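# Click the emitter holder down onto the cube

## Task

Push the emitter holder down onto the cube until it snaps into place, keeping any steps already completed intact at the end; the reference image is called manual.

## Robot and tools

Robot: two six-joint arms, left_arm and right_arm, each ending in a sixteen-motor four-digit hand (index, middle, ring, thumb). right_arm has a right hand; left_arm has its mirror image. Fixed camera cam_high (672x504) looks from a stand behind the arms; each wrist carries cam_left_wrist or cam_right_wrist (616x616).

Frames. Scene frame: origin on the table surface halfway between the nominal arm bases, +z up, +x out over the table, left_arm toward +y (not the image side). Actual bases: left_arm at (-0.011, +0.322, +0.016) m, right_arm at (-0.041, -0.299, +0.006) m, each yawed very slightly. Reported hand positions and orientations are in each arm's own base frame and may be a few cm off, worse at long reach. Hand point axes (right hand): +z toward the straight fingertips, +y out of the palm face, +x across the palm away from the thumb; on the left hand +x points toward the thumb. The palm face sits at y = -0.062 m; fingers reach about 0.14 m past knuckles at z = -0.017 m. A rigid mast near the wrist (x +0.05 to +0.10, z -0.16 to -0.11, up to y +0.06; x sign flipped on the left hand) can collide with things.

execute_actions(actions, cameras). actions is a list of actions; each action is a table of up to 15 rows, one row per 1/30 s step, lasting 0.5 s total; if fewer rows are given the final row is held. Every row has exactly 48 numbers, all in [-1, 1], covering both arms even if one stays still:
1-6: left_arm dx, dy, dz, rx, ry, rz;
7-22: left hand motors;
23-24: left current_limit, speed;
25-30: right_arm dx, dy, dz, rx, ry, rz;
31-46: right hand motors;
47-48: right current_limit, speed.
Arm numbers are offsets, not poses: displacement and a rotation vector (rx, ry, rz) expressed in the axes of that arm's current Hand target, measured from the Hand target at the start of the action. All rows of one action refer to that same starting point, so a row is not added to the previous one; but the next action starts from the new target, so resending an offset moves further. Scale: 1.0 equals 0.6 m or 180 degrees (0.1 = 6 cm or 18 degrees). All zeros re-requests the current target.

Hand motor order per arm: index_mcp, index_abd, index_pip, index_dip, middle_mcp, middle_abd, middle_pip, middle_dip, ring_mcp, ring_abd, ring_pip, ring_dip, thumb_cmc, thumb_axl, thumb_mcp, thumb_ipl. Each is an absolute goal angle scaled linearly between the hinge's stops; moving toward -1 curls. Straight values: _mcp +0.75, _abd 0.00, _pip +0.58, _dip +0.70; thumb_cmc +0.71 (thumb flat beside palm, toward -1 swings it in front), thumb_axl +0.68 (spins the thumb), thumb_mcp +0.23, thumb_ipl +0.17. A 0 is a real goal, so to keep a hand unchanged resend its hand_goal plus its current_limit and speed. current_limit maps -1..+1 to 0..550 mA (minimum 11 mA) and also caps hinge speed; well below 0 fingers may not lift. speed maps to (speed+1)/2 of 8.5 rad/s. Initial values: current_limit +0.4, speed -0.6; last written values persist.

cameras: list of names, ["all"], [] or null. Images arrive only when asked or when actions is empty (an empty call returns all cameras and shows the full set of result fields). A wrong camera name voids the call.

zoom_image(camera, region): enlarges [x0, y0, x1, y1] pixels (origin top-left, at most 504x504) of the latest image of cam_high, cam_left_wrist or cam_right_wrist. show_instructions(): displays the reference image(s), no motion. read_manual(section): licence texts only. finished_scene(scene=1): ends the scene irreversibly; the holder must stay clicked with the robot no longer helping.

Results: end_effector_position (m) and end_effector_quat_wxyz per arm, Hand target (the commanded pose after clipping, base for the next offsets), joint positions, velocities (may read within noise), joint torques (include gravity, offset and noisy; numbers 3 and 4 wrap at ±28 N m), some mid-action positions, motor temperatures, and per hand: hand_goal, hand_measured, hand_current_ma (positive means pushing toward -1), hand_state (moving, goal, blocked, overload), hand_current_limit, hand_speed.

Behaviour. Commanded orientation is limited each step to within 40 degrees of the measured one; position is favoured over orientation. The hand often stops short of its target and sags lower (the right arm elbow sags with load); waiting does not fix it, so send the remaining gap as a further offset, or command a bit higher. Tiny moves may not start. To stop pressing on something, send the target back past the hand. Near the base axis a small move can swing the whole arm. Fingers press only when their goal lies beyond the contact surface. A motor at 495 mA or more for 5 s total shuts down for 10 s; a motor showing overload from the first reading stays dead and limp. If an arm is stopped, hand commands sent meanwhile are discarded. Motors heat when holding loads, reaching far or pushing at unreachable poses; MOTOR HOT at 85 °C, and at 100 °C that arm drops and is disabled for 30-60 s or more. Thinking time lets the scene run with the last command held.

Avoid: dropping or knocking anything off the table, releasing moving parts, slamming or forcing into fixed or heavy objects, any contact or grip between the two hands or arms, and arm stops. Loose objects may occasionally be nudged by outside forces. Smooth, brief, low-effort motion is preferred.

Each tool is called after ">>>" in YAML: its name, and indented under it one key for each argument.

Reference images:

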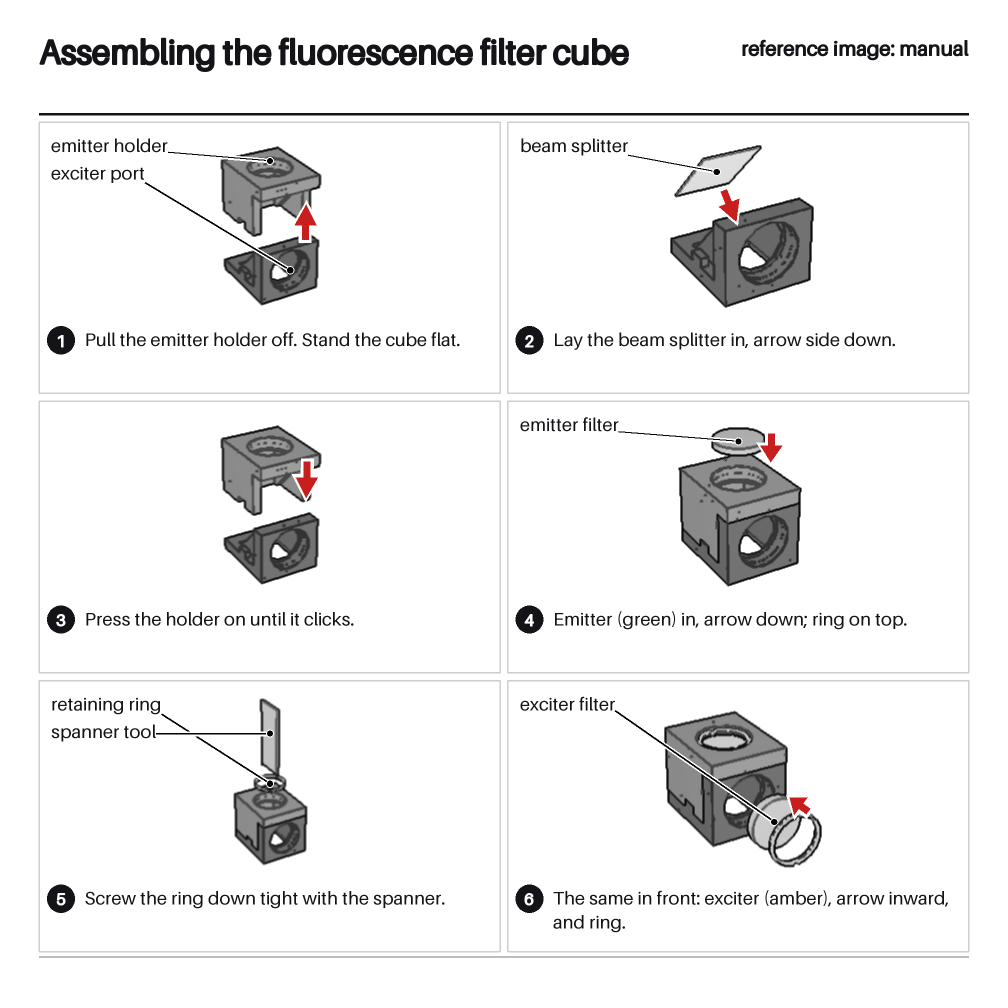

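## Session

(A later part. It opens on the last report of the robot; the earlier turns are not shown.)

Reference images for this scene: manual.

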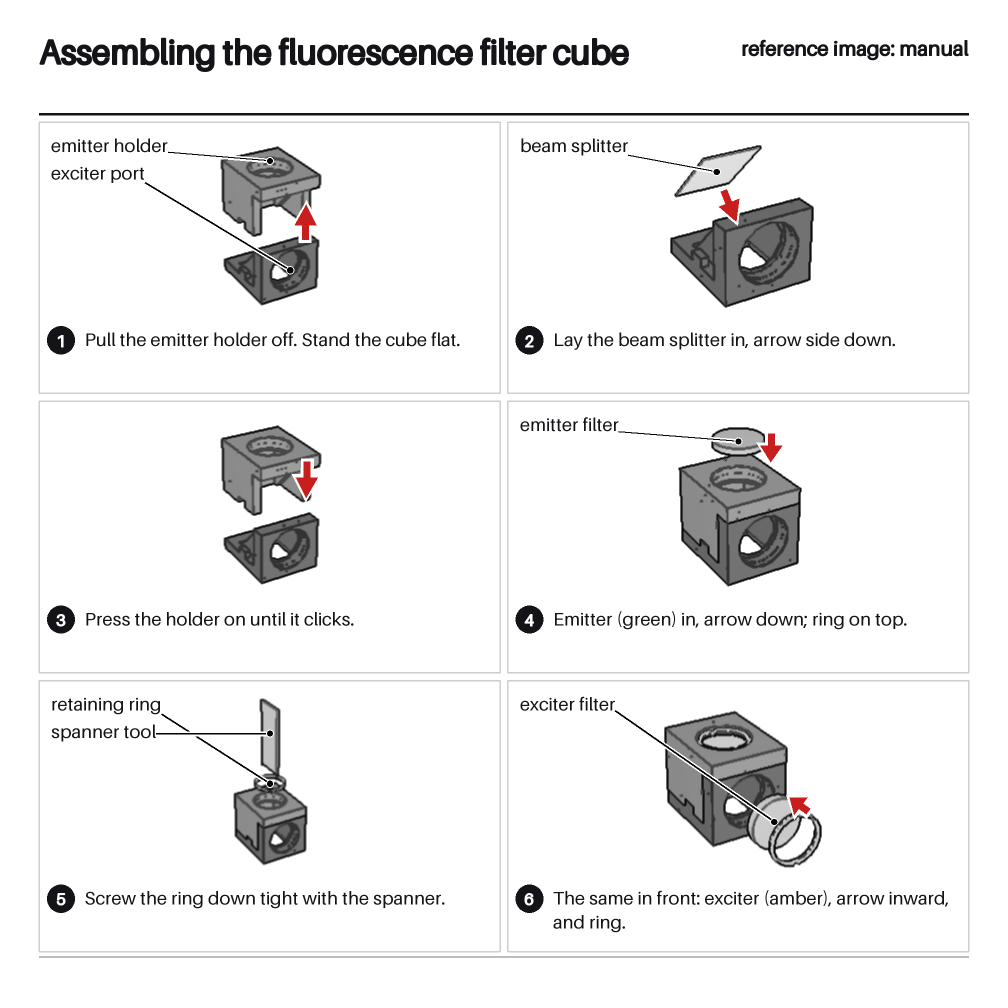

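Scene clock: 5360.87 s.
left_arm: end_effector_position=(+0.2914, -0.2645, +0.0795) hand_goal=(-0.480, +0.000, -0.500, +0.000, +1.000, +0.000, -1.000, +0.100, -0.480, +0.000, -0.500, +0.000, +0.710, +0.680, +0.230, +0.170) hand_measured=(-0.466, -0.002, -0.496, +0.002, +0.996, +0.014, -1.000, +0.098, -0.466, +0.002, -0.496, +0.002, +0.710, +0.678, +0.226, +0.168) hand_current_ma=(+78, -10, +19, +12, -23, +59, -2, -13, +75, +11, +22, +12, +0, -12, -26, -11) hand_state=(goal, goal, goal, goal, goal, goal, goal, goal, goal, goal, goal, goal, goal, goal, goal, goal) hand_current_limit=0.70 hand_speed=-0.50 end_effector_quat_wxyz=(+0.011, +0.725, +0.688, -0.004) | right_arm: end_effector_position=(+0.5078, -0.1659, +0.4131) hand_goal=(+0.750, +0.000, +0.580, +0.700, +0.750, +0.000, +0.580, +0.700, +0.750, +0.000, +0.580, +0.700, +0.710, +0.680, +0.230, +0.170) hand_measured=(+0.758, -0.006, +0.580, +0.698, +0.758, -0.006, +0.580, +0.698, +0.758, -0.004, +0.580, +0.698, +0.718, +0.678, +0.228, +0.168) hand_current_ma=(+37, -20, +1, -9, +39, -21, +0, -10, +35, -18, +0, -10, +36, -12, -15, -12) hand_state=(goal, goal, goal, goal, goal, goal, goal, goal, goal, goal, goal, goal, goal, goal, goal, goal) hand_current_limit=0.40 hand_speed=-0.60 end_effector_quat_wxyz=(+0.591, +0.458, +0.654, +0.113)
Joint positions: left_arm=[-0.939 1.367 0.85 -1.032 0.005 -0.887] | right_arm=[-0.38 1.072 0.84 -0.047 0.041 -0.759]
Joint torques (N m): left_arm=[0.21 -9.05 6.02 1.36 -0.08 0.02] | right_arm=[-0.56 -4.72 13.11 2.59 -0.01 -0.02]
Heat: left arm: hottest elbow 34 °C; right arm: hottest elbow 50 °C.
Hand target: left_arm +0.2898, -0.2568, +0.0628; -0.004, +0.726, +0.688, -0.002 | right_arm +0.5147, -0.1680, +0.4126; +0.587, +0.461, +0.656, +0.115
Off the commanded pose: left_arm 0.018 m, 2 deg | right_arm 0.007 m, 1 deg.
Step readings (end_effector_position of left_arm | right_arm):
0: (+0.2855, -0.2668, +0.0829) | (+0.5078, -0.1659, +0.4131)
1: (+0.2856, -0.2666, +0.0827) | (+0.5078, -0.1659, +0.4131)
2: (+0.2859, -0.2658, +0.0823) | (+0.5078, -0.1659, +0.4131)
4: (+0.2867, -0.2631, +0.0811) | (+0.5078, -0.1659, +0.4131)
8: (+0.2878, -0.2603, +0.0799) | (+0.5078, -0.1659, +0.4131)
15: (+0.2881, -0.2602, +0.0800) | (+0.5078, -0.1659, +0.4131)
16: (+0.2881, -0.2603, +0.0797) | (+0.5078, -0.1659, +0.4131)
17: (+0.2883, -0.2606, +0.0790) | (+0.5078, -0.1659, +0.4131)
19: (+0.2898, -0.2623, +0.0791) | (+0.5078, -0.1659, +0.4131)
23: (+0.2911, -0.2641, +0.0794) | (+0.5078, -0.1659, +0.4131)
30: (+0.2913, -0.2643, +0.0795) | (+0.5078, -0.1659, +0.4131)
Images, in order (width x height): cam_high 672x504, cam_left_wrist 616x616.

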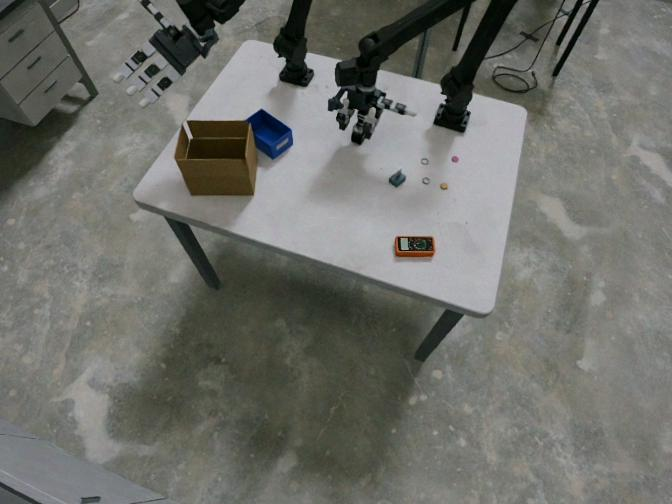

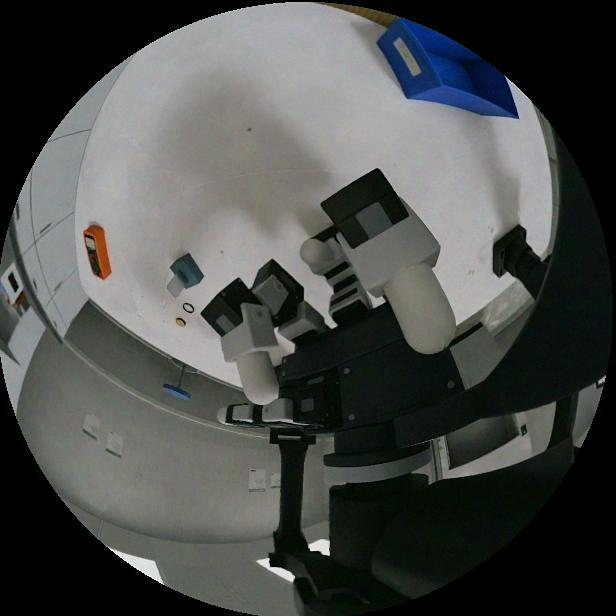

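>>> execute_actions:
  actions:
    - [[0,0,0.01,0.001,0.001,0,-0.48,0,-0.5,0,1,0,-1,0.1,-0.48,0,-0.5,0,0.71,0.68,0.23,0.17,0.7,-0.5,0,0,0,0,0,0,0.75,0,0.58,0.7,0.75,0,0.58,0.7,0.75,0,0.58,0.7,0.71,0.68,0.23,0.17,0.4,-0.6],[0.001,-0.001,0.025,0.002,0.002,0,-0.48,0,-0.5,0,1,0,-1,0.1,-0.48,0,-0.5,0,0.71,0.68,0.23,0.17,0.7,-0.5,0,0,0,0,0,0,0.75,0,0.58,0.7,0.75,0,0.58,0.7,0.75,0,0.58,0.7,0.71,0.68,0.23,0.17,0.4,-0.6],[0.002,-0.002,0.05,0.005,0.004,0,-0.48,0,-0.5,0,1,0,-1,0.1,-0.48,0,-0.5,0,0.71,0.68,0.23,0.17,0.7,-0.5,0,0,0,0,0,0,0.75,0,0.58,0.7,0.75,0,0.58,0.7,0.75,0,0.58,0.7,0.71,0.68,0.23,0.17,0.4,-0.6]]
  cameras: ["cam_high"]

Scene clock: 5413.77 s.
left_arm: end_effector_position=(+0.2982, -0.2736, +0.0794) hand_goal=(-0.480, +0.000, -0.500, +0.000, +1.000, +0.000, -1.000, +0.100, -0.480, +0.000, -0.500, +0.000, +0.710, +0.680, +0.230, +0.170) hand_measured=(-0.466, -0.002, -0.496, +0.002, +0.976, +0.042, -1.000, +0.098, -0.466, +0.002, -0.496, +0.002, +0.710, +0.678, +0.226, +0.168) hand_current_ma=(+78, -10, +19, +12, -129, +179, -3, -13, +75, +11, +22, +12, +0, -12, -26, -11) hand_state=(goal, goal, goal, goal, blocked, blocked, goal, goal, goal, goal, goal, goal, goal, goal, goal, goal) hand_current_limit=0.70 hand_speed=-0.50 end_effector_quat_wxyz=(+0.038, +0.725, +0.688, -0.007) | right_arm: end_effector_position=(+0.5078, -0.1659, +0.4131) hand_goal=(+0.750, +0.000, +0.580, +0.700, +0.750, +0.000, +0.580, +0.700, +0.750, +0.000, +0.580, +0.700, +0.710, +0.680, +0.230, +0.170) hand_measured=(+0.758, -0.006, +0.580, +0.698, +0.758, -0.006, +0.580, +0.698, +0.758, -0.004, +0.580, +0.698, +0.718, +0.678, +0.228, +0.168) hand_current_ma=(+37, -20, +1, -9, +39, -21, +0, -10, +35, -18, +0, -10, +36, -12, -15, -12) hand_state=(goal, goal, goal, goal, goal, goal, goal, goal, goal, goal, goal, goal, goal, goal, goal, goal) hand_current_limit=0.40 hand_speed=-0.60 end_effector_quat_wxyz=(+0.591, +0.458, +0.654, +0.113)
Joint positions: left_arm=[-0.939 1.366 0.841 -0.969 0.005 -0.887] | right_arm=[-0.38 1.072 0.84 -0.047 0.041 -0.759]
Joint torques (N m): left_arm=[0.32 -5.01 3.93 0.98 0.16 0.04] | right_arm=[-0.56 -4.72 13.12 2.56 0 -0.02]
Heat: left arm: hottest elbow 33 °C; right arm: hottest elbow 50 °C.
Hand target: left_arm +0.2885, -0.2556, +0.0330; -0.014, +0.726, +0.688, -0.003 | right_arm +0.5147, -0.1680, +0.4126; +0.587, +0.461, +0.656, +0.115
Off the commanded pose: left_arm 0.051 m, 6 deg | right_arm 0.007 m, 1 deg.
Step readings (end_effector_position of left_arm | right_arm):
0: (+0.2919, -0.2651, +0.0796) | (+0.5078, -0.1659, +0.4131)
1: (+0.2918, -0.2651, +0.0794) | (+0.5078, -0.1659, +0.4131)
2: (+0.2920, -0.2653, +0.0789) | (+0.5078, -0.1659, +0.4131)
4: (+0.2940, -0.2679, +0.0787) | (+0.5078, -0.1659, +0.4131)
8: (+0.2973, -0.2724, +0.0793) | (+0.5078, -0.1659, +0.4131)
15: (+0.2977, -0.2729, +0.0793) | (+0.5078, -0.1659, +0.4131)
Images, in order (width x height): cam_high 672x504.

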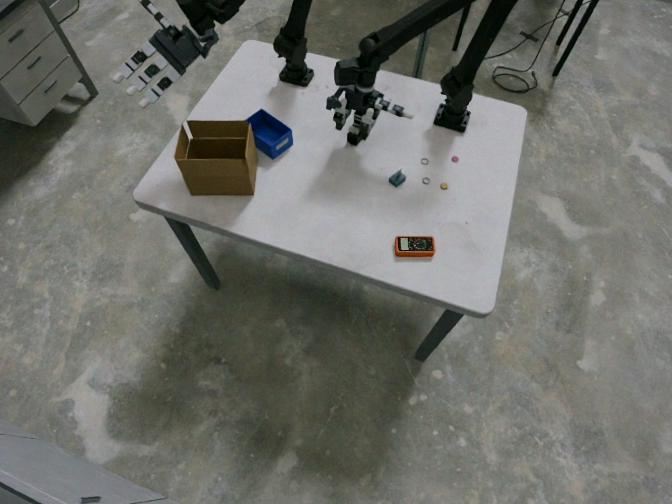

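>>> zoom_image:
  camera: "cam_high"
  region: [335, 100, 375, 150]

Scaled by 10.080 from the camera's 672x504 image, which has a finer 960x720 frame.

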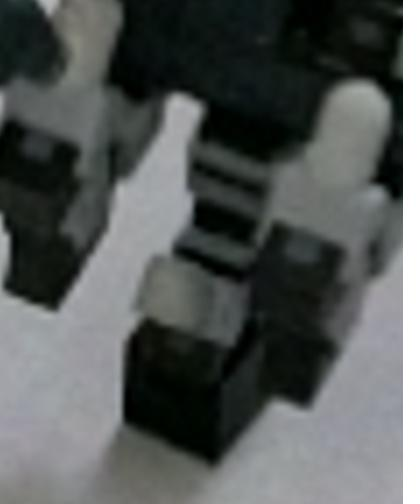

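>>> execute_actions:
  actions:
    - [[0.005,-0.006,0.005,0.005,0.008,0,-0.48,0,-0.5,0,1,0,-1,0.1,-0.48,0,-0.5,0,0.71,0.68,0.23,0.17,0.7,-0.5,0,0,0,0,0,0,0.75,0,0.58,0.7,0.75,0,0.58,0.7,0.75,0,0.58,0.7,0.71,0.68,0.23,0.17,0.4,-0.6],[0.01,-0.012,0.02,0.008,0.012,0,-0.48,0,-0.5,0,1,0,-1,0.1,-0.48,0,-0.5,0,0.71,0.68,0.23,0.17,0.7,-0.5,0,0,0,0,0,0,0.75,0,0.58,0.7,0.75,0,0.58,0.7,0.75,0,0.58,0.7,0.71,0.68,0.23,0.17,0.4,-0.6],[0.015,-0.018,0.04,0.012,0.018,0,-0.48,0,-0.5,0,1,0,-1,0.1,-0.48,0,-0.5,0,0.71,0.68,0.23,0.17,0.7,-0.5,0,0,0,0,0,0,0.75,0,0.58,0.7,0.75,0,0.58,0.7,0.75,0,0.58,0.7,0.71,0.68,0.23,0.17,0.4,-0.6]]
  cameras: ["cam_high"]

>>> zoom_image:
  camera: "cam_high"
  region: [335, 100, 375, 150]

Scene clock: 5449.50 s.
left_arm: end_effector_position=(+0.2986, -0.2739, +0.0785) hand_goal=(-0.480, +0.000, -0.500, +0.000, +1.000, +0.000, -1.000, +0.100, -0.480, +0.000, -0.500, +0.000, +0.710, +0.680, +0.230, +0.170) hand_measured=(-0.466, -0.002, -0.496, +0.002, +0.964, +0.042, -1.000, +0.098, -0.466, +0.002, -0.496, +0.002, +0.710, +0.678, +0.226, +0.168) hand_current_ma=(+78, -10, +19, +12, -195, +179, -3, -13, +75, +11, +22, +12, +0, -12, -26, -11) hand_state=(goal, goal, goal, goal, blocked, blocked, goal, goal, goal, goal, goal, goal, goal, goal, goal, goal) hand_current_limit=0.70 hand_speed=-0.50 end_effector_quat_wxyz=(+0.040, +0.725, +0.688, -0.007) | right_arm: end_effector_position=(+0.5078, -0.1659, +0.4131) hand_goal=(+0.750, +0.000, +0.580, +0.700, +0.750, +0.000, +0.580, +0.700, +0.750, +0.000, +0.580, +0.700, +0.710, +0.680, +0.230, +0.170) hand_measured=(+0.758, -0.006, +0.580, +0.698, +0.758, -0.006, +0.580, +0.698, +0.758, -0.004, +0.580, +0.698, +0.718, +0.678, +0.228, +0.168) hand_current_ma=(+37, -20, +1, -9, +39, -21, +0, -10, +35, -18, +0, -10, +36, -12, -15, -12) hand_state=(goal, goal, goal, goal, goal, goal, goal, goal, goal, goal, goal, goal, goal, goal, goal, goal) hand_current_limit=0.40 hand_speed=-0.60 end_effector_quat_wxyz=(+0.591, +0.458, +0.654, +0.113)
Joint positions: left_arm=[-0.939 1.367 0.839 -0.962 0.003 -0.887] | right_arm=[-0.38 1.072 0.84 -0.047 0.041 -0.759]
Joint torques (N m): left_arm=[-0.56 -2.2 2 0.57 -0.11 -0.09] | right_arm=[-0.5 -4.72 13.12 2.58 -0.01 -0.02]
Heat: left arm: hottest elbow 31 °C; right arm: hottest elbow 50 °C.
Hand target: left_arm +0.2776, -0.2456, +0.0094; -0.047, +0.725, +0.687, +0.005 | right_arm +0.5147, -0.1680, +0.4126; +0.587, +0.461, +0.656, +0.115
Off the commanded pose: left_arm 0.078 m, 10 deg | right_arm 0.007 m, 1 deg.
Step readings (end_effector_position of left_arm | right_arm):
0: (+0.2991, -0.2749, +0.0796) | (+0.5078, -0.1659, +0.4131)
1: (+0.2991, -0.2747, +0.0795) | (+0.5078, -0.1659, +0.4131)
2: (+0.2989, -0.2743, +0.0791) | (+0.5078, -0.1659, +0.4131)
4: (+0.2986, -0.2739, +0.0785) | (+0.5078, -0.1659, +0.4131)
8: (+0.2986, -0.2739, +0.0785) | (+0.5078, -0.1659, +0.4131)
15: (+0.2986, -0.2739, +0.0785) | (+0.5078, -0.1659, +0.4131)
Images, in order (width x height): cam_high 672x504.

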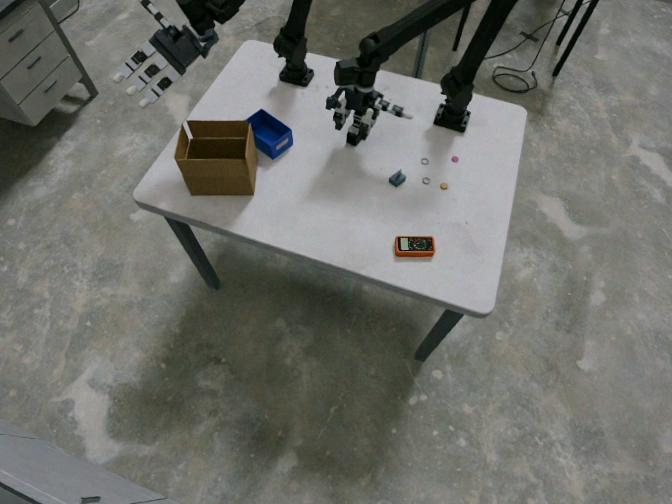

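Scaled by 10.080 from the camera's 672x504 image, which has a finer 960x720 frame.

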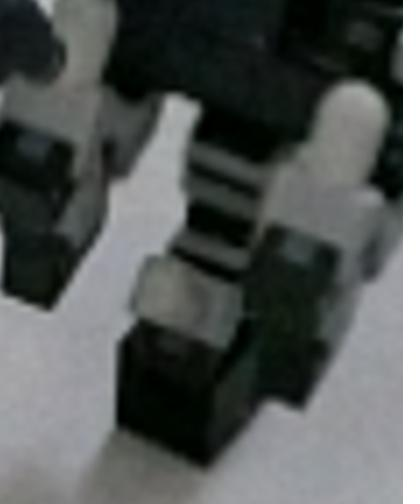

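>>> execute_actions:
  actions: []
  cameras: ["cam_left_wrist"]

Scene clock: 5462.73 s.
left_arm: end_effector_position=(+0.2987, -0.2738, +0.0785) hand_goal=(-0.480, +0.000, -0.500, +0.000, +1.000, +0.000, -1.000, +0.100, -0.480, +0.000, -0.500, +0.000, +0.710, +0.680, +0.230, +0.170) hand_measured=(-0.466, -0.002, -0.496, +0.002, +0.962, +0.042, -1.000, +0.098, -0.466, +0.002, -0.496, +0.002, +0.710, +0.678, +0.226, +0.168) hand_current_ma=(+78, -10, +19, +12, -201, +179, -3, -13, +75, +11, +22, +12, +0, -12, -26, -11) hand_state=(goal, goal, goal, goal, blocked, blocked, goal, goal, goal, goal, goal, goal, goal, goal, goal, goal) hand_current_limit=0.70 hand_speed=-0.50 end_effector_quat_wxyz=(+0.040, +0.725, +0.688, -0.007) | right_arm: end_effector_position=(+0.5078, -0.1659, +0.4131) hand_goal=(+0.750, +0.000, +0.580, +0.700, +0.750, +0.000, +0.580, +0.700, +0.750, +0.000, +0.580, +0.700, +0.710, +0.680, +0.230, +0.170) hand_measured=(+0.758, -0.006, +0.580, +0.698, +0.758, -0.006, +0.580, +0.698, +0.758, -0.004, +0.580, +0.698, +0.718, +0.678, +0.228, +0.168) hand_current_ma=(+37, -20, +1, -9, +39, -21, +0, -10, +35, -18, +0, -10, +36, -12, -15, -12) hand_state=(goal, goal, goal, goal, goal, goal, goal, goal, goal, goal, goal, goal, goal, goal, goal, goal) hand_current_limit=0.40 hand_speed=-0.60 end_effector_quat_wxyz=(+0.591, +0.458, +0.654, +0.113)
Joint positions: left_arm=[-0.939 1.367 0.839 -0.962 0.003 -0.887] | right_arm=[-0.38 1.072 0.84 -0.047 0.041 -0.759]
Joint velocities: within noise
Joint torques (N m): left_arm=[-1.03 -2.08 1.99 0.51 -0.14 -0.09] | right_arm=[-0.56 -4.66 13.12 2.56 0 -0.02]
Motor temperatures (°C): left_arm=[25 28 31 24 26 26] | right_arm=[23 29 50 25 23 22]
Heat: left arm: hottest elbow 31 °C; right arm: hottest elbow 50 °C.
Hand target: left_arm +0.2776, -0.2456, +0.0094; -0.047, +0.725, +0.687, +0.005 | right_arm +0.5147, -0.1680, +0.4126; +0.587, +0.461, +0.656, +0.115
Off the commanded pose: left_arm 0.078 m, 10 deg | right_arm 0.007 m, 1 deg.
Images, in order (width x height): cam_left_wrist 616x616.

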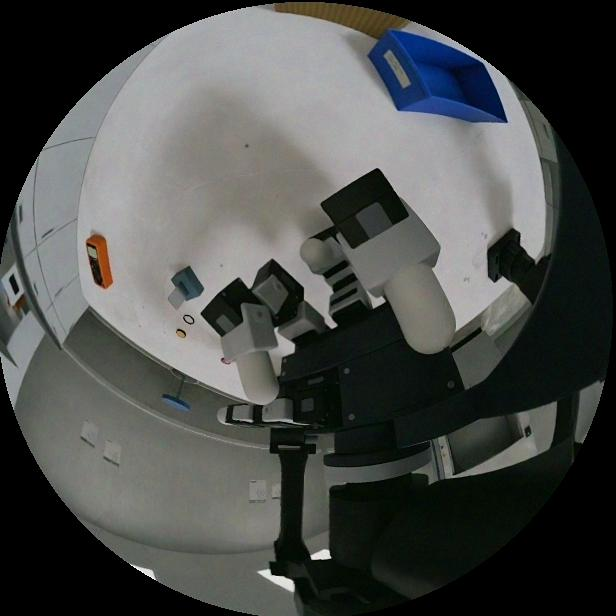

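>>> zoom_image:
  camera: "cam_left_wrist"
  region: [230, 240, 350, 360]

Scaled by 4.200 from the camera's 616x616 image, which has a finer 880x880 frame.

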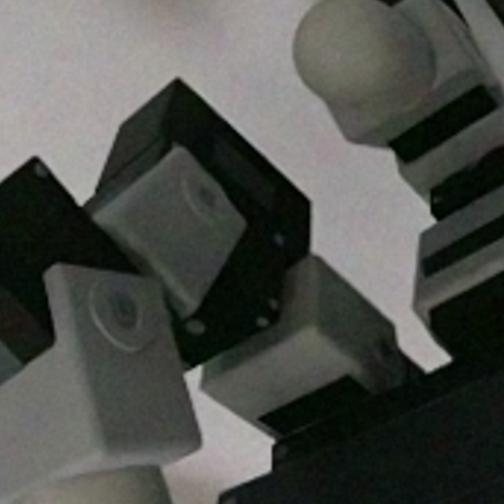

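>>> execute_actions:
  actions: []
  cameras: ["cam_high"]

>>> zoom_image:
  camera: "cam_high"
  region: [340, 124, 370, 150]

Scene clock: 5582.17 s.
left_arm: end_effector_position=(+0.2987, -0.2738, +0.0785) hand_goal=(-0.480, +0.000, -0.500, +0.000, +1.000, +0.000, -1.000, +0.100, -0.480, +0.000, -0.500, +0.000, +0.710, +0.680, +0.230, +0.170) hand_measured=(-0.466, -0.002, -0.496, +0.002, +0.962, +0.042, -1.000, +0.098, -0.466, +0.002, -0.496, +0.002, +0.710, +0.678, +0.226, +0.168) hand_current_ma=(+78, -10, +19, +12, -201, +179, -3, -13, +75, +11, +22, +12, +0, -12, -26, -11) hand_state=(goal, goal, goal, goal, blocked, blocked, goal, goal, goal, goal, goal, goal, goal, goal, goal, goal) hand_current_limit=0.70 hand_speed=-0.50 end_effector_quat_wxyz=(+0.040, +0.725, +0.688, -0.007) | right_arm: end_effector_position=(+0.5078, -0.1659, +0.4131) hand_goal=(+0.750, +0.000, +0.580, +0.700, +0.750, +0.000, +0.580, +0.700, +0.750, +0.000, +0.580, +0.700, +0.710, +0.680, +0.230, +0.170) hand_measured=(+0.758, -0.006, +0.580, +0.698, +0.758, -0.006, +0.580, +0.698, +0.758, -0.004, +0.580, +0.698, +0.718, +0.678, +0.228, +0.168) hand_current_ma=(+37, -20, +1, -9, +39, -21, +0, -10, +35, -18, +0, -10, +36, -12, -15, -12) hand_state=(goal, goal, goal, goal, goal, goal, goal, goal, goal, goal, goal, goal, goal, goal, goal, goal) hand_current_limit=0.40 hand_speed=-0.60 end_effector_quat_wxyz=(+0.591, +0.458, +0.654, +0.113)
Joint positions: left_arm=[-0.939 1.367 0.839 -0.962 0.003 -0.887] | right_arm=[-0.38 1.072 0.84 -0.047 0.041 -0.759]
Joint velocities: within noise
Joint torques (N m): left_arm=[-0.79 -1.9 2.03 0.51 -0.1 -0.09] | right_arm=[-0.5 -4.72 13.14 2.56 -0.01 -0.02]
Motor temperatures (°C): left_arm=[25 28 29 24 26 26] | right_arm=[23 29 50 25 23 22]
Heat: left arm: hottest elbow 29 °C; right arm: hottest elbow 50 °C.
Hand target: left_arm +0.2776, -0.2456, +0.0094; -0.047, +0.725, +0.687, +0.005 | right_arm +0.5147, -0.1680, +0.4126; +0.587, +0.461, +0.656, +0.115
Off the commanded pose: left_arm 0.078 m, 10 deg | right_arm 0.007 m, 1 deg.
Images, in order (width x height): cam_high 672x504.

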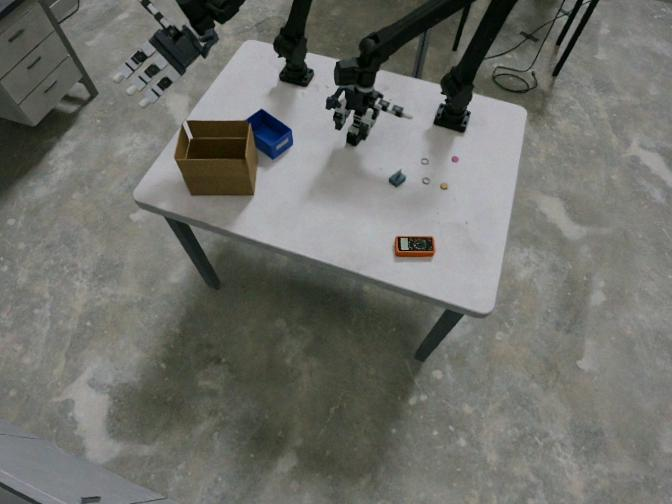

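Scaled by 16.800 from the camera's 672x504 image, which has a finer 960x720 frame.

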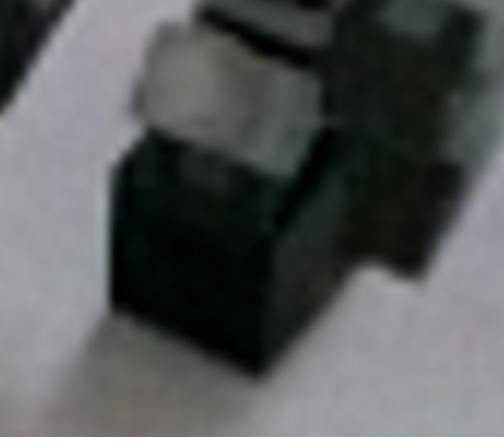

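>>> execute_actions:
  actions:
    - [[0,0,0,0.01,0.007,0,-0.48,0,-0.5,0,1,0,-1,0.1,-0.48,0,-0.5,0,0.71,0.68,0.23,0.17,0.9,-0.5,0,0,0,0,0,0,0.75,0,0.58,0.7,0.75,0,0.58,0.7,0.75,0,0.58,0.7,0.71,0.68,0.23,0.17,0.4,-0.6],[0,0,0,0.02,0.014,0,-0.48,0,-0.5,0,1,0,-1,0.1,-0.48,0,-0.5,0,0.71,0.68,0.23,0.17,0.9,-0.5,0,0,0,0,0,0,0.75,0,0.58,0.7,0.75,0,0.58,0.7,0.75,0,0.58,0.7,0.71,0.68,0.23,0.17,0.4,-0.6],[0,0,0,0.03,0.021,0,-0.48,0,-0.5,0,1,0,-1,0.1,-0.48,0,-0.5,0,0.71,0.68,0.23,0.17,0.9,-0.5,0,0,0,0,0,0,0.75,0,0.58,0.7,0.75,0,0.58,0.7,0.75,0,0.58,0.7,0.71,0.68,0.23,0.17,0.4,-0.6]]
  cameras: ["cam_high"]

>>> zoom_image:
  camera: "cam_high"
  region: [340, 124, 370, 150]

Scene clock: 5634.60 s.
left_arm: end_effector_position=(+0.2958, -0.2750, +0.0743) hand_goal=(-0.480, +0.000, -0.500, +0.000, +1.000, +0.000, -1.000, +0.100, -0.480, +0.000, -0.500, +0.000, +0.710, +0.680, +0.230, +0.170) hand_measured=(-0.466, -0.002, -0.496, +0.002, +0.936, +0.008, -1.000, +0.098, -0.466, +0.002, -0.496, +0.002, +0.710, +0.678, +0.226, +0.168) hand_current_ma=(+78, -10, +19, +12, -338, +35, -3, -13, +75, +11, +21, +12, +0, -12, -26, -11) hand_state=(goal, goal, goal, goal, blocked, goal, goal, goal, goal, goal, goal, goal, goal, goal, goal, goal) hand_current_limit=0.90 hand_speed=-0.50 end_effector_quat_wxyz=(-0.014, +0.727, +0.687, -0.009) | right_arm: end_effector_position=(+0.5078, -0.1659, +0.4131) hand_goal=(+0.750, +0.000, +0.580, +0.700, +0.750, +0.000, +0.580, +0.700, +0.750, +0.000, +0.580, +0.700, +0.710, +0.680, +0.230, +0.170) hand_measured=(+0.758, -0.006, +0.580, +0.698, +0.758, -0.006, +0.580, +0.698, +0.758, -0.004, +0.580, +0.698, +0.718, +0.678, +0.228, +0.168) hand_current_ma=(+37, -20, +1, -9, +39, -21, +0, -10, +35, -18, +0, -10, +36, -12, -15, -12) hand_state=(goal, goal, goal, goal, goal, goal, goal, goal, goal, goal, goal, goal, goal, goal, goal, goal) hand_current_limit=0.40 hand_speed=-0.60 end_effector_quat_wxyz=(+0.591, +0.458, +0.654, +0.113)
Joint positions: left_arm=[-0.938 1.429 0.907 -1.074 0.022 -0.881] | right_arm=[-0.38 1.072 0.84 -0.047 0.041 -0.759]
Joint torques (N m): left_arm=[0.32 -2.55 3.02 -0.25 0.41 0.01] | right_arm=[-0.44 -4.66 13.11 2.58 0 -0.02]
Heat: left arm: hottest elbow 29 °C; right arm: hottest elbow 50 °C.
Hand target: left_arm +0.2775, -0.2455, +0.0093; -0.104, +0.721, +0.685, -0.004 | right_arm +0.5147, -0.1680, +0.4126; +0.587, +0.461, +0.656, +0.115
Off the commanded pose: left_arm 0.074 m, 10 deg | right_arm 0.007 m, 1 deg.
Step readings (end_effector_position of left_arm | right_arm):
0: (+0.2987, -0.2738, +0.0785) | (+0.5078, -0.1659, +0.4131)
1: (+0.2978, -0.2733, +0.0780) | (+0.5078, -0.1659, +0.4131)
2: (+0.2971, -0.2734, +0.0776) | (+0.5078, -0.1659, +0.4131)
4: (+0.2950, -0.2734, +0.0755) | (+0.5078, -0.1659, +0.4131)
8: (+0.2958, -0.2749, +0.0744) | (+0.5078, -0.1659, +0.4131)
15: (+0.2958, -0.2750, +0.0743) | (+0.5078, -0.1659, +0.4131)
Images, in order (width x height): cam_high 672x504.

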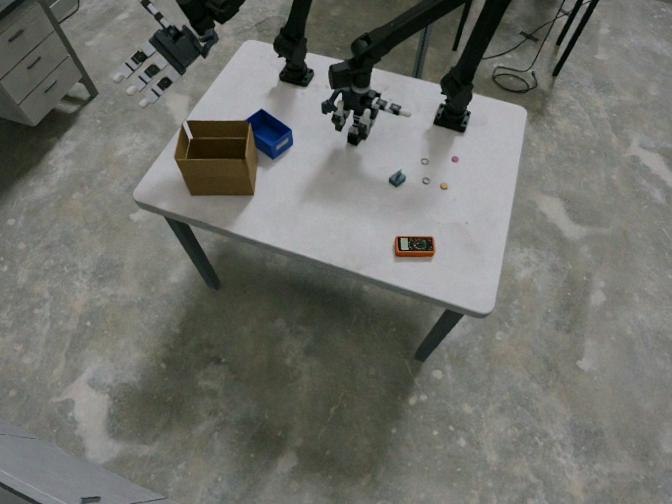

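Scaled by 16.800 from the camera's 672x504 image, which has a finer 960x720 frame.

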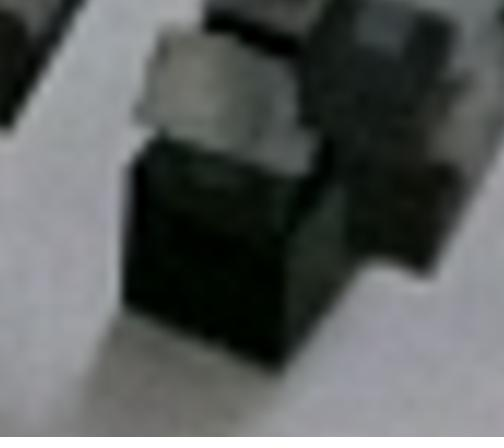

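>>> execute_actions:
  actions:
    - [[-0.006,0.004,-0.023,-0.012,-0.011,0,-0.48,0,-0.5,0,1,0,-1,0.1,-0.48,0,-0.5,0,0.71,0.68,0.23,0.17,0.9,-0.5,0,0,0,0,0,0,0.75,0,0.58,0.7,0.75,0,0.58,0.7,0.75,0,0.58,0.7,0.71,0.68,0.23,0.17,0.4,-0.6],[-0.012,0.0085,-0.046,-0.024,-0.022,0,-0.48,0,-0.5,0,1,0,-1,0.1,-0.48,0,-0.5,0,0.71,0.68,0.23,0.17,0.9,-0.5,0,0,0,0,0,0,0.75,0,0.58,0.7,0.75,0,0.58,0.7,0.75,0,0.58,0.7,0.71,0.68,0.23,0.17,0.4,-0.6],[-0.018,0.013,-0.07,-0.036,-0.033,0,-0.48,0,-0.5,0,1,0,-1,0.1,-0.48,0,-0.5,0,0.71,0.68,0.23,0.17,0.9,-0.5,0,0,0,0,0,0,0.75,0,0.58,0.7,0.75,0,0.58,0.7,0.75,0,0.58,0.7,0.71,0.68,0.23,0.17,0.4,-0.6],[-0.0235,0.017,-0.093,-0.047,-0.043,0,-0.48,0,-0.5,0,1,0,-1,0.1,-0.48,0,-0.5,0,0.71,0.68,0.23,0.17,0.9,-0.5,0,0,0,0,0,0,0.75,0,0.58,0.7,0.75,0,0.58,0.7,0.75,0,0.58,0.7,0.71,0.68,0.23,0.17,0.4,-0.6]]
  cameras: ["cam_high"]

>>> zoom_image:
  camera: "cam_high"
  region: [340, 124, 370, 150]

Scene clock: 5672.40 s.
left_arm: end_effector_position=(+0.2998, -0.2756, +0.0793) hand_goal=(-0.480, +0.000, -0.500, +0.000, +1.000, +0.000, -1.000, +0.100, -0.480, +0.000, -0.500, +0.000, +0.710, +0.680, +0.230, +0.170) hand_measured=(-0.466, -0.002, -0.496, +0.002, +0.990, +0.018, -1.000, +0.098, -0.466, +0.002, -0.496, +0.002, +0.710, +0.678, +0.226, +0.168) hand_current_ma=(+78, -10, +19, +12, -55, +80, -2, -13, +75, +11, +21, +12, +0, -12, -26, -11) hand_state=(goal, goal, goal, goal, goal, goal, goal, goal, goal, goal, goal, goal, goal, goal, goal, goal) hand_current_limit=0.90 hand_speed=-0.50 end_effector_quat_wxyz=(+0.013, +0.727, +0.687, -0.004) | right_arm: end_effector_position=(+0.5078, -0.1659, +0.4131) hand_goal=(+0.750, +0.000, +0.580, +0.700, +0.750, +0.000, +0.580, +0.700, +0.750, +0.000, +0.580, +0.700, +0.710, +0.680, +0.230, +0.170) hand_measured=(+0.758, -0.006, +0.580, +0.698, +0.758, -0.006, +0.580, +0.698, +0.758, -0.004, +0.580, +0.698, +0.718, +0.678, +0.228, +0.168) hand_current_ma=(+37, -20, +1, -9, +39, -21, +0, -10, +35, -18, +0, -10, +36, -12, -15, -12) hand_state=(goal, goal, goal, goal, goal, goal, goal, goal, goal, goal, goal, goal, goal, goal, goal, goal) hand_current_limit=0.40 hand_speed=-0.60 end_effector_quat_wxyz=(+0.591, +0.458, +0.654, +0.113)
Joint positions: left_arm=[-0.938 1.4 0.882 -1.026 0.005 -0.881] | right_arm=[-0.38 1.072 0.84 -0.047 0.041 -0.759]
Joint torques (N m): left_arm=[-0.62 -9.23 5.74 1.28 -0.1 -0.13] | right_arm=[-0.56 -4.72 13.14 2.59 0 -0.02]
Heat: left arm: hottest elbow 29 °C; right arm: hottest elbow 50 °C.
Hand target: left_arm +0.2950, -0.2680, +0.0604; -0.004, +0.725, +0.689, -0.002 | right_arm +0.5147, -0.1680, +0.4126; +0.587, +0.461, +0.656, +0.115
Off the commanded pose: left_arm 0.021 m, 2 deg | right_arm 0.007 m, 1 deg.
Step readings (end_effector_position of left_arm | right_arm):
0: (+0.2935, -0.2734, +0.0738) | (+0.5078, -0.1659, +0.4131)
1: (+0.2937, -0.2733, +0.0740) | (+0.5078, -0.1659, +0.4131)
2: (+0.2944, -0.2737, +0.0750) | (+0.5078, -0.1659, +0.4131)
4: (+0.2971, -0.2745, +0.0776) | (+0.5078, -0.1659, +0.4131)
8: (+0.2989, -0.2747, +0.0791) | (+0.5078, -0.1659, +0.4131)
15: (+0.2995, -0.2753, +0.0792) | (+0.5078, -0.1659, +0.4131)
Images, in order (width x height): cam_high 672x504.

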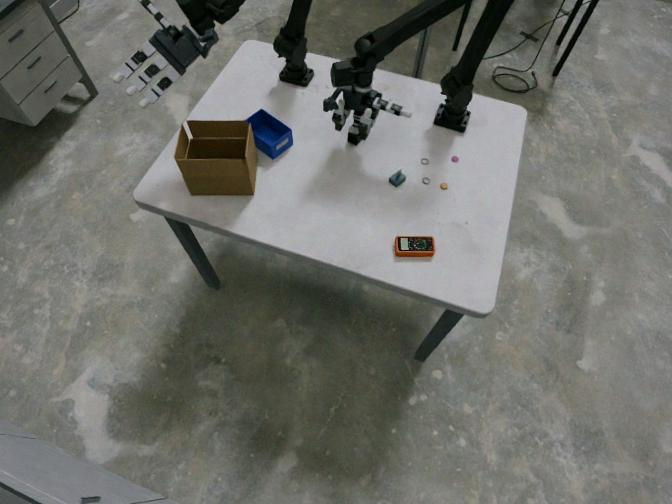

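Scaled by 16.800 from the camera's 672x504 image, which has a finer 960x720 frame.

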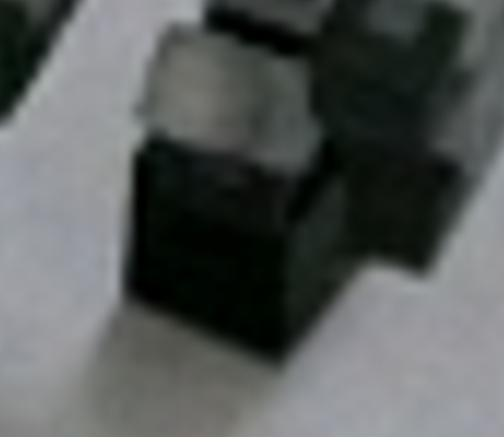

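>>> execute_actions:
  actions:
    - [[0,0,-0.03,0,0,0,-0.48,0,-0.5,0,1,0,-1,0.1,-0.48,0,-0.5,0,0.71,0.68,0.23,0.17,0.7,-0.5,0,0,0,0,0,0,0.75,0,0.58,0.7,0.75,0,0.58,0.7,0.75,0,0.58,0.7,0.71,0.68,0.23,0.17,0.4,-0.6],[0,0,-0.06,0,0,0,-0.48,0,-0.5,0,1,0,-1,0.1,-0.48,0,-0.5,0,0.71,0.68,0.23,0.17,0.7,-0.5,0,0,0,0,0,0,0.75,0,0.58,0.7,0.75,0,0.58,0.7,0.75,0,0.58,0.7,0.71,0.68,0.23,0.17,0.4,-0.6],[0,0,-0.09,0,0,0,-0.48,0,-0.5,0,1,0,-1,0.1,-0.48,0,-0.5,0,0.71,0.68,0.23,0.17,0.7,-0.5,0,0,0,0,0,0,0.75,0,0.58,0.7,0.75,0,0.58,0.7,0.75,0,0.58,0.7,0.71,0.68,0.23,0.17,0.4,-0.6],[0,0,-0.12,0,0,0,-0.48,0,-0.5,0,1,0,-1,0.1,-0.48,0,-0.5,0,0.71,0.68,0.23,0.17,0.7,-0.5,0,0,0,0,0,0,0.75,0,0.58,0.7,0.75,0,0.58,0.7,0.75,0,0.58,0.7,0.71,0.68,0.23,0.17,0.4,-0.6]]
    - [[0,0.02,-0.03,0,0,0,-0.48,0,-0.5,0,1,0,-1,0.1,-0.48,0,-0.5,0,0.71,0.68,0.23,0.17,0.7,-0.5,0,0,0,0,0,0,0.75,0,0.58,0.7,0.75,0,0.58,0.7,0.75,0,0.58,0.7,0.71,0.68,0.23,0.17,0.4,-0.6],[0,0.05,-0.05,0,0,0,-0.48,0,-0.5,0,1,0,-1,0.1,-0.48,0,-0.5,0,0.71,0.68,0.23,0.17,0.7,-0.5,0,0,0,0,0,0,0.75,0,0.58,0.7,0.75,0,0.58,0.7,0.75,0,0.58,0.7,0.71,0.68,0.23,0.17,0.4,-0.6],[0,0.08,-0.08,0,0,0,-0.48,0,-0.5,0,1,0,-1,0.1,-0.48,0,-0.5,0,0.71,0.68,0.23,0.17,0.7,-0.5,0,0,0,0,0,0,0.75,0,0.58,0.7,0.75,0,0.58,0.7,0.75,0,0.58,0.7,0.71,0.68,0.23,0.17,0.4,-0.6]]
  cameras: ["cam_high", "cam_left_wrist"]

>>> zoom_image:
  camera: "cam_high"
  region: [340, 124, 370, 150]

Scene clock: 5701.63 s.
left_arm: end_effector_position=(+0.3401, -0.2635, +0.1796) hand_goal=(-0.480, +0.000, -0.500, +0.000, +1.000, +0.000, -1.000, +0.100, -0.480, +0.000, -0.500, +0.000, +0.710, +0.680, +0.230, +0.170) hand_measured=(-0.466, -0.002, -0.496, +0.002, +0.998, +0.004, -1.000, +0.098, -0.466, +0.002, -0.496, +0.002, +0.710, +0.678, +0.226, +0.168) hand_current_ma=(+78, -10, +17, +11, -8, +14, +2, -13, +75, +11, +19, +11, +1, -12, -28, -11) hand_state=(goal, goal, goal, goal, goal, goal, goal, goal, goal, goal, goal, goal, goal, goal, goal, goal) hand_current_limit=0.70 hand_speed=-0.50 end_effector_quat_wxyz=(-0.001, +0.720, +0.694, -0.001) | right_arm: end_effector_position=(+0.5078, -0.1659, +0.4131) hand_goal=(+0.750, +0.000, +0.580, +0.700, +0.750, +0.000, +0.580, +0.700, +0.750, +0.000, +0.580, +0.700, +0.710, +0.680, +0.230, +0.170) hand_measured=(+0.758, -0.006, +0.580, +0.698, +0.758, -0.006, +0.580, +0.698, +0.758, -0.004, +0.580, +0.698, +0.718, +0.678, +0.228, +0.168) hand_current_ma=(+37, -20, +1, -9, +39, -21, +0, -10, +35, -18, +0, -10, +36, -12, -15, -12) hand_state=(goal, goal, goal, goal, goal, goal, goal, goal, goal, goal, goal, goal, goal, goal, goal, goal) hand_current_limit=0.40 hand_speed=-0.60 end_effector_quat_wxyz=(+0.591, +0.458, +0.654, +0.113)
Joint positions: left_arm=[-0.837 1.361 1.129 -1.34 0.002 -0.801] | right_arm=[-0.38 1.072 0.84 -0.047 0.041 -0.759]
Joint torques (N m): left_arm=[-0.91 -10.64 11.14 0.31 -0.01 0.02] | right_arm=[-0.56 -4.78 13.14 2.59 -0.01 -0.02]
Heat: left arm: hottest elbow 29 °C; right arm: hottest elbow 50 °C.
Hand target: left_arm +0.3440, -0.2708, +0.1800; -0.004, +0.725, +0.689, -0.002 | right_arm +0.5147, -0.1680, +0.4126; +0.587, +0.461, +0.656, +0.115
Off the commanded pose: left_arm 0.008 m, 1 deg | right_arm 0.007 m, 1 deg.
Step readings (end_effector_position of left_arm | right_arm):
0: (+0.3004, -0.2762, +0.0795) | (+0.5078, -0.1659, +0.4131)
1: (+0.2997, -0.2753, +0.0796) | (+0.5078, -0.1659, +0.4131)
2: (+0.2984, -0.2735, +0.0801) | (+0.5078, -0.1659, +0.4131)
4: (+0.2908, -0.2631, +0.0830) | (+0.5078, -0.1659, +0.4131)
8: (+0.2835, -0.2533, +0.1019) | (+0.5078, -0.1659, +0.4131)
15: (+0.2887, -0.2603, +0.1200) | (+0.5078, -0.1659, +0.4131)
16: (+0.2884, -0.2595, +0.1210) | (+0.5078, -0.1659, +0.4131)
17: (+0.2889, -0.2583, +0.1239) | (+0.5078, -0.1659, +0.4131)
19: (+0.2990, -0.2563, +0.1398) | (+0.5078, -0.1659, +0.4131)
23: (+0.3340, -0.2614, +0.1777) | (+0.5078, -0.1659, +0.4131)
30: (+0.3400, -0.2630, +0.1825) | (+0.5078, -0.1659, +0.4131)
Images, in order (width x height): cam_high 672x504, cam_left_wrist 616x616.

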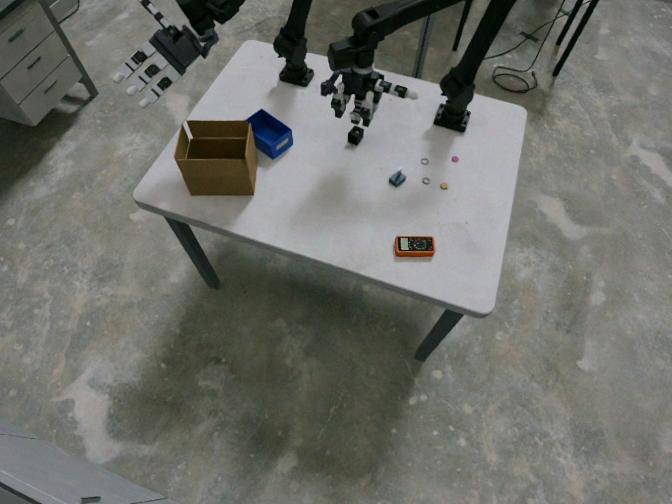

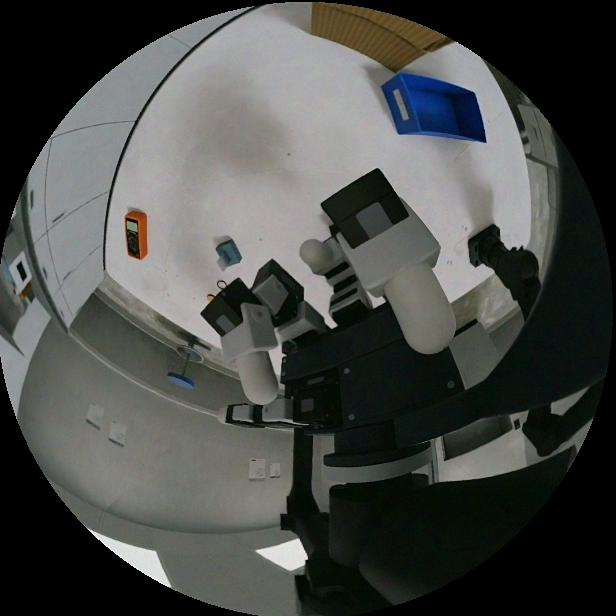

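Scaled by 16.800 from the camera's 672x504 image, which has a finer 960x720 frame.

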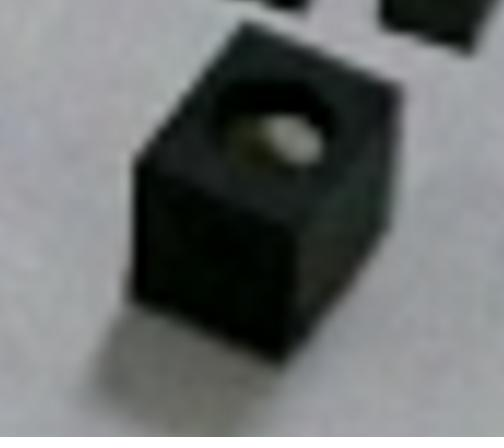

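>>> execute_actions:
  actions:
    - [[-0.03,-0.04,0,0,0,0,-0.48,0,-0.5,0,1,0,-1,0.1,-0.48,0,-0.5,0,0.71,0.68,0.23,0.17,0.4,-0.5,0,0,0,0,0,0,0.75,0,0.58,0.7,0.75,0,0.58,0.7,0.75,0,0.58,0.7,0.71,0.68,0.23,0.17,0.4,-0.6],[-0.06,-0.08,0,0,0,0,-0.48,0,-0.5,0,1,0,-1,0.1,-0.48,0,-0.5,0,0.71,0.68,0.23,0.17,0.4,-0.5,0,0,0,0,0,0,0.75,0,0.58,0.7,0.75,0,0.58,0.7,0.75,0,0.58,0.7,0.71,0.68,0.23,0.17,0.4,-0.6],[-0.1,-0.12,0,0,0,0,-0.48,0,-0.5,0,1,0,-1,0.1,-0.48,0,-0.5,0,0.71,0.68,0.23,0.17,0.4,-0.5,0,0,0,0,0,0,0.75,0,0.58,0.7,0.75,0,0.58,0.7,0.75,0,0.58,0.7,0.71,0.68,0.23,0.17,0.4,-0.6],[-0.13,-0.165,0,0,0,0,-0.48,0,-0.5,0,1,0,-1,0.1,-0.48,0,-0.5,0,0.71,0.68,0.23,0.17,0.4,-0.5,0,0,0,0,0,0,0.75,0,0.58,0.7,0.75,0,0.58,0.7,0.75,0,0.58,0.7,0.71,0.68,0.23,0.17,0.4,-0.6]]
    - [[-0.03,-0.04,0,0,0,0,-0.48,0,-0.5,0,1,0,-1,0.1,-0.48,0,-0.5,0,0.71,0.68,0.23,0.17,0.4,-0.5,0,0,0,0,0,0,0.75,0,0.58,0.7,0.75,0,0.58,0.7,0.75,0,0.58,0.7,0.71,0.68,0.23,0.17,0.4,-0.6],[-0.07,-0.08,0,0,0,0,-0.48,0,-0.5,0,1,0,-1,0.1,-0.48,0,-0.5,0,0.71,0.68,0.23,0.17,0.4,-0.5,0,0,0,0,0,0,0.75,0,0.58,0.7,0.75,0,0.58,0.7,0.75,0,0.58,0.7,0.71,0.68,0.23,0.17,0.4,-0.6],[-0.1,-0.13,0,0,0,0,-0.48,0,-0.5,0,1,0,-1,0.1,-0.48,0,-0.5,0,0.71,0.68,0.23,0.17,0.4,-0.5,0,0,0,0,0,0,0.75,0,0.58,0.7,0.75,0,0.58,0.7,0.75,0,0.58,0.7,0.71,0.68,0.23,0.17,0.4,-0.6],[-0.135,-0.165,0,0,0,0,-0.48,0,-0.5,0,1,0,-1,0.1,-0.48,0,-0.5,0,0.71,0.68,0.23,0.17,0.4,-0.5,0,0,0,0,0,0,0.75,0,0.58,0.7,0.75,0,0.58,0.7,0.75,0,0.58,0.7,0.71,0.68,0.23,0.17,0.4,-0.6]]
    - [[0,0,0.03,0,0,0,-0.48,0,-0.5,0,1,0,-1,0.1,-0.48,0,-0.5,0,0.71,0.68,0.23,0.17,0.4,-0.5,0,0,0,0,0,0,0.75,0,0.58,0.7,0.75,0,0.58,0.7,0.75,0,0.58,0.7,0.71,0.68,0.23,0.17,0.4,-0.6],[0,0,0.06,0,0,0,-0.48,0,-0.5,0,1,0,-1,0.1,-0.48,0,-0.5,0,0.71,0.68,0.23,0.17,0.4,-0.5,0,0,0,0,0,0,0.75,0,0.58,0.7,0.75,0,0.58,0.7,0.75,0,0.58,0.7,0.71,0.68,0.23,0.17,0.4,-0.6],[0,0,0.09,0,0,0,-0.48,0,-0.5,0,1,0,-1,0.1,-0.48,0,-0.5,0,0.71,0.68,0.23,0.17,0.4,-0.5,0,0,0,0,0,0,0.75,0,0.58,0.7,0.75,0,0.58,0.7,0.75,0,0.58,0.7,0.71,0.68,0.23,0.17,0.4,-0.6]]
  cameras: ["cam_high", "cam_left_wrist"]

Scene clock: 5879.23 s.
left_arm: end_effector_position=(+0.1350, -0.4189, +0.1331) hand_goal=(-0.480, +0.000, -0.500, +0.000, +1.000, +0.000, -1.000, +0.100, -0.480, +0.000, -0.500, +0.000, +0.710, +0.680, +0.230, +0.170) hand_measured=(-0.466, -0.002, -0.498, +0.002, +0.998, +0.004, -1.000, +0.098, -0.466, +0.002, -0.498, +0.002, +0.710, +0.678, +0.226, +0.168) hand_current_ma=(+75, -7, +14, +11, -5, +13, +2, -13, +73, +9, +14, +11, -1, -12, -27, -11) hand_state=(goal, goal, goal, goal, goal, goal, goal, goal, goal, goal, goal, goal, goal, goal, goal, goal) hand_current_limit=0.40 hand_speed=-0.50 end_effector_quat_wxyz=(-0.002, +0.732, +0.682, -0.004) | right_arm: end_effector_position=(+0.5078, -0.1659, +0.4131) hand_goal=(+0.750, +0.000, +0.580, +0.700, +0.750, +0.000, +0.580, +0.700, +0.750, +0.000, +0.580, +0.700, +0.710, +0.680, +0.230, +0.170) hand_measured=(+0.758, -0.006, +0.580, +0.698, +0.758, -0.006, +0.580, +0.698, +0.758, -0.004, +0.580, +0.698, +0.718, +0.678, +0.228, +0.168) hand_current_ma=(+37, -20, +1, -9, +39, -21, +0, -10, +35, -18, +0, -10, +36, -12, -15, -12) hand_state=(goal, goal, goal, goal, goal, goal, goal, goal, goal, goal, goal, goal, goal, goal, goal, goal) hand_current_limit=0.40 hand_speed=-0.60 end_effector_quat_wxyz=(+0.591, +0.458, +0.654, +0.113)
Joint positions: left_arm=[-1.455 1.542 1.196 -1.224 0.008 -1.385] | right_arm=[-0.38 1.072 0.84 -0.047 0.041 -0.759]
Joint torques (N m): left_arm=[-0.21 -14.04 8.55 0.84 -0.12 -0.25] | right_arm=[-0.56 -4.72 13.12 2.58 0 -0.02]
Motor temperatures (°C): left_arm=[25 29 35 24 26 26] | right_arm=[23 28 50 25 23 22]
Heat: left arm: hottest elbow 35 °C; right arm: hottest elbow 50 °C.
Hand target: left_arm +0.1375, -0.4193, +0.1273; -0.004, +0.725, +0.689, -0.002 | right_arm +0.5147, -0.1680, +0.4126; +0.587, +0.461, +0.656, +0.115
Off the commanded pose: left_arm 0.006 m, 1 deg | right_arm 0.007 m, 1 deg.
Step readings (end_effector_position of left_arm | right_arm):
0: (+0.3401, -0.2636, +0.1796) | (+0.5078, -0.1659, +0.4131)
1: (+0.3386, -0.2648, +0.1796) | (+0.5078, -0.1659, +0.4131)
2: (+0.3358, -0.2666, +0.1797) | (+0.5078, -0.1659, +0.4131)
4: (+0.3153, -0.2839, +0.1795) | (+0.5078, -0.1659, +0.4131)
8: (+0.2432, -0.3374, +0.1779) | (+0.5078, -0.1659, +0.4131)
15: (+0.2277, -0.3414, +0.1745) | (+0.5078, -0.1659, +0.4131)
16: (+0.2283, -0.3399, +0.1745) | (+0.5078, -0.1659, +0.4131)
17: (+0.2277, -0.3395, +0.1750) | (+0.5078, -0.1659, +0.4131)
19: (+0.2094, -0.3529, +0.1761) | (+0.5078, -0.1659, +0.4131)
23: (+0.1414, -0.4050, +0.1775) | (+0.5078, -0.1659, +0.4131)
30: (+0.1254, -0.4146, +0.1718) | (+0.5078, -0.1659, +0.4131)
31: (+0.1284, -0.4140, +0.1718) | (+0.5078, -0.1659, +0.4131)
32: (+0.1303, -0.4153, +0.1705) | (+0.5078, -0.1659, +0.4131)
34: (+0.1345, -0.4204, +0.1619) | (+0.5078, -0.1659, +0.4131)
38: (+0.1349, -0.4182, +0.1410) | (+0.5078, -0.1659, +0.4131)
45: (+0.1350, -0.4190, +0.1331) | (+0.5078, -0.1659, +0.4131)
Images, in order (width x height): cam_high 672x504, cam_left_wrist 616x616.

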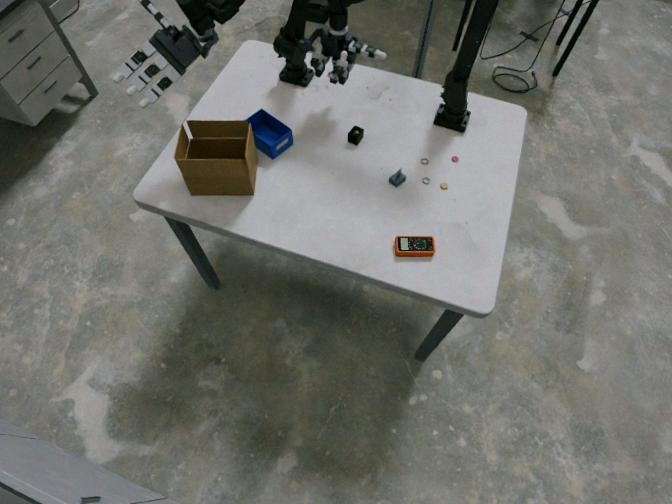

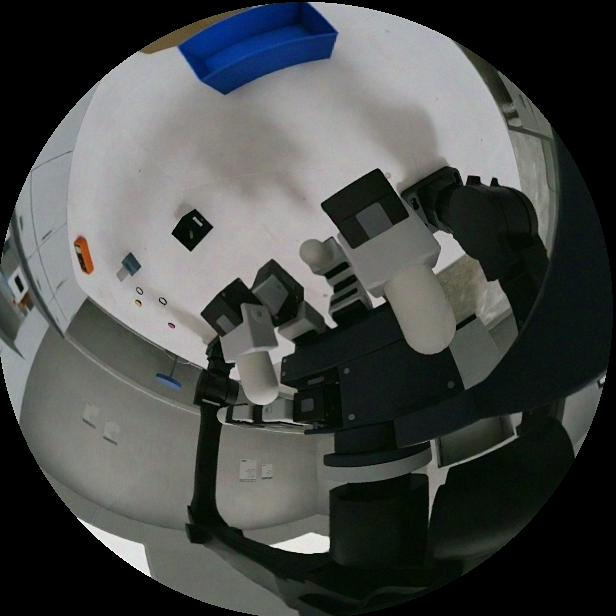

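>>> zoom_image:
  camera: "cam_left_wrist"
  region: [165, 205, 220, 255]

>>> zoom_image:
  camera: "cam_high"
  region: [343, 120, 369, 148]

Scaled by 9.164 from the camera's 616x616 image, which has a finer 880x880 frame.

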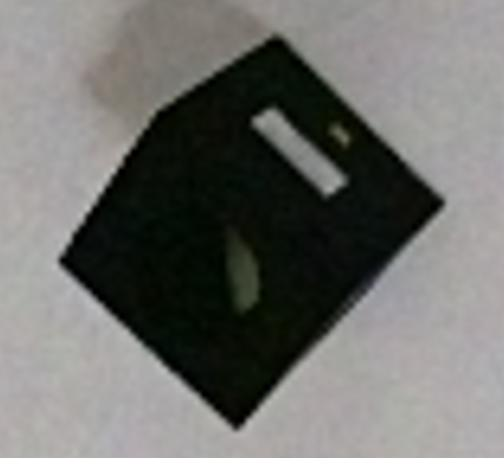

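Scaled by 18.000 from the camera's 672x504 image, which has a finer 960x720 frame.

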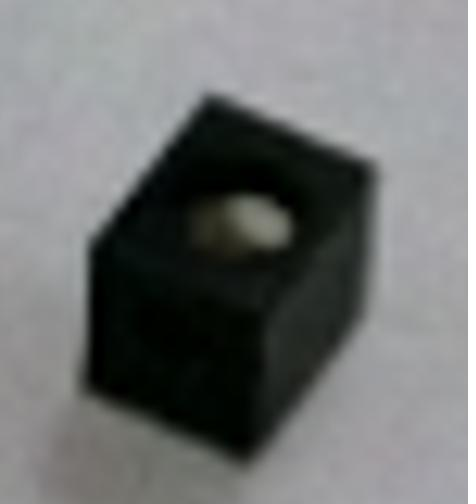

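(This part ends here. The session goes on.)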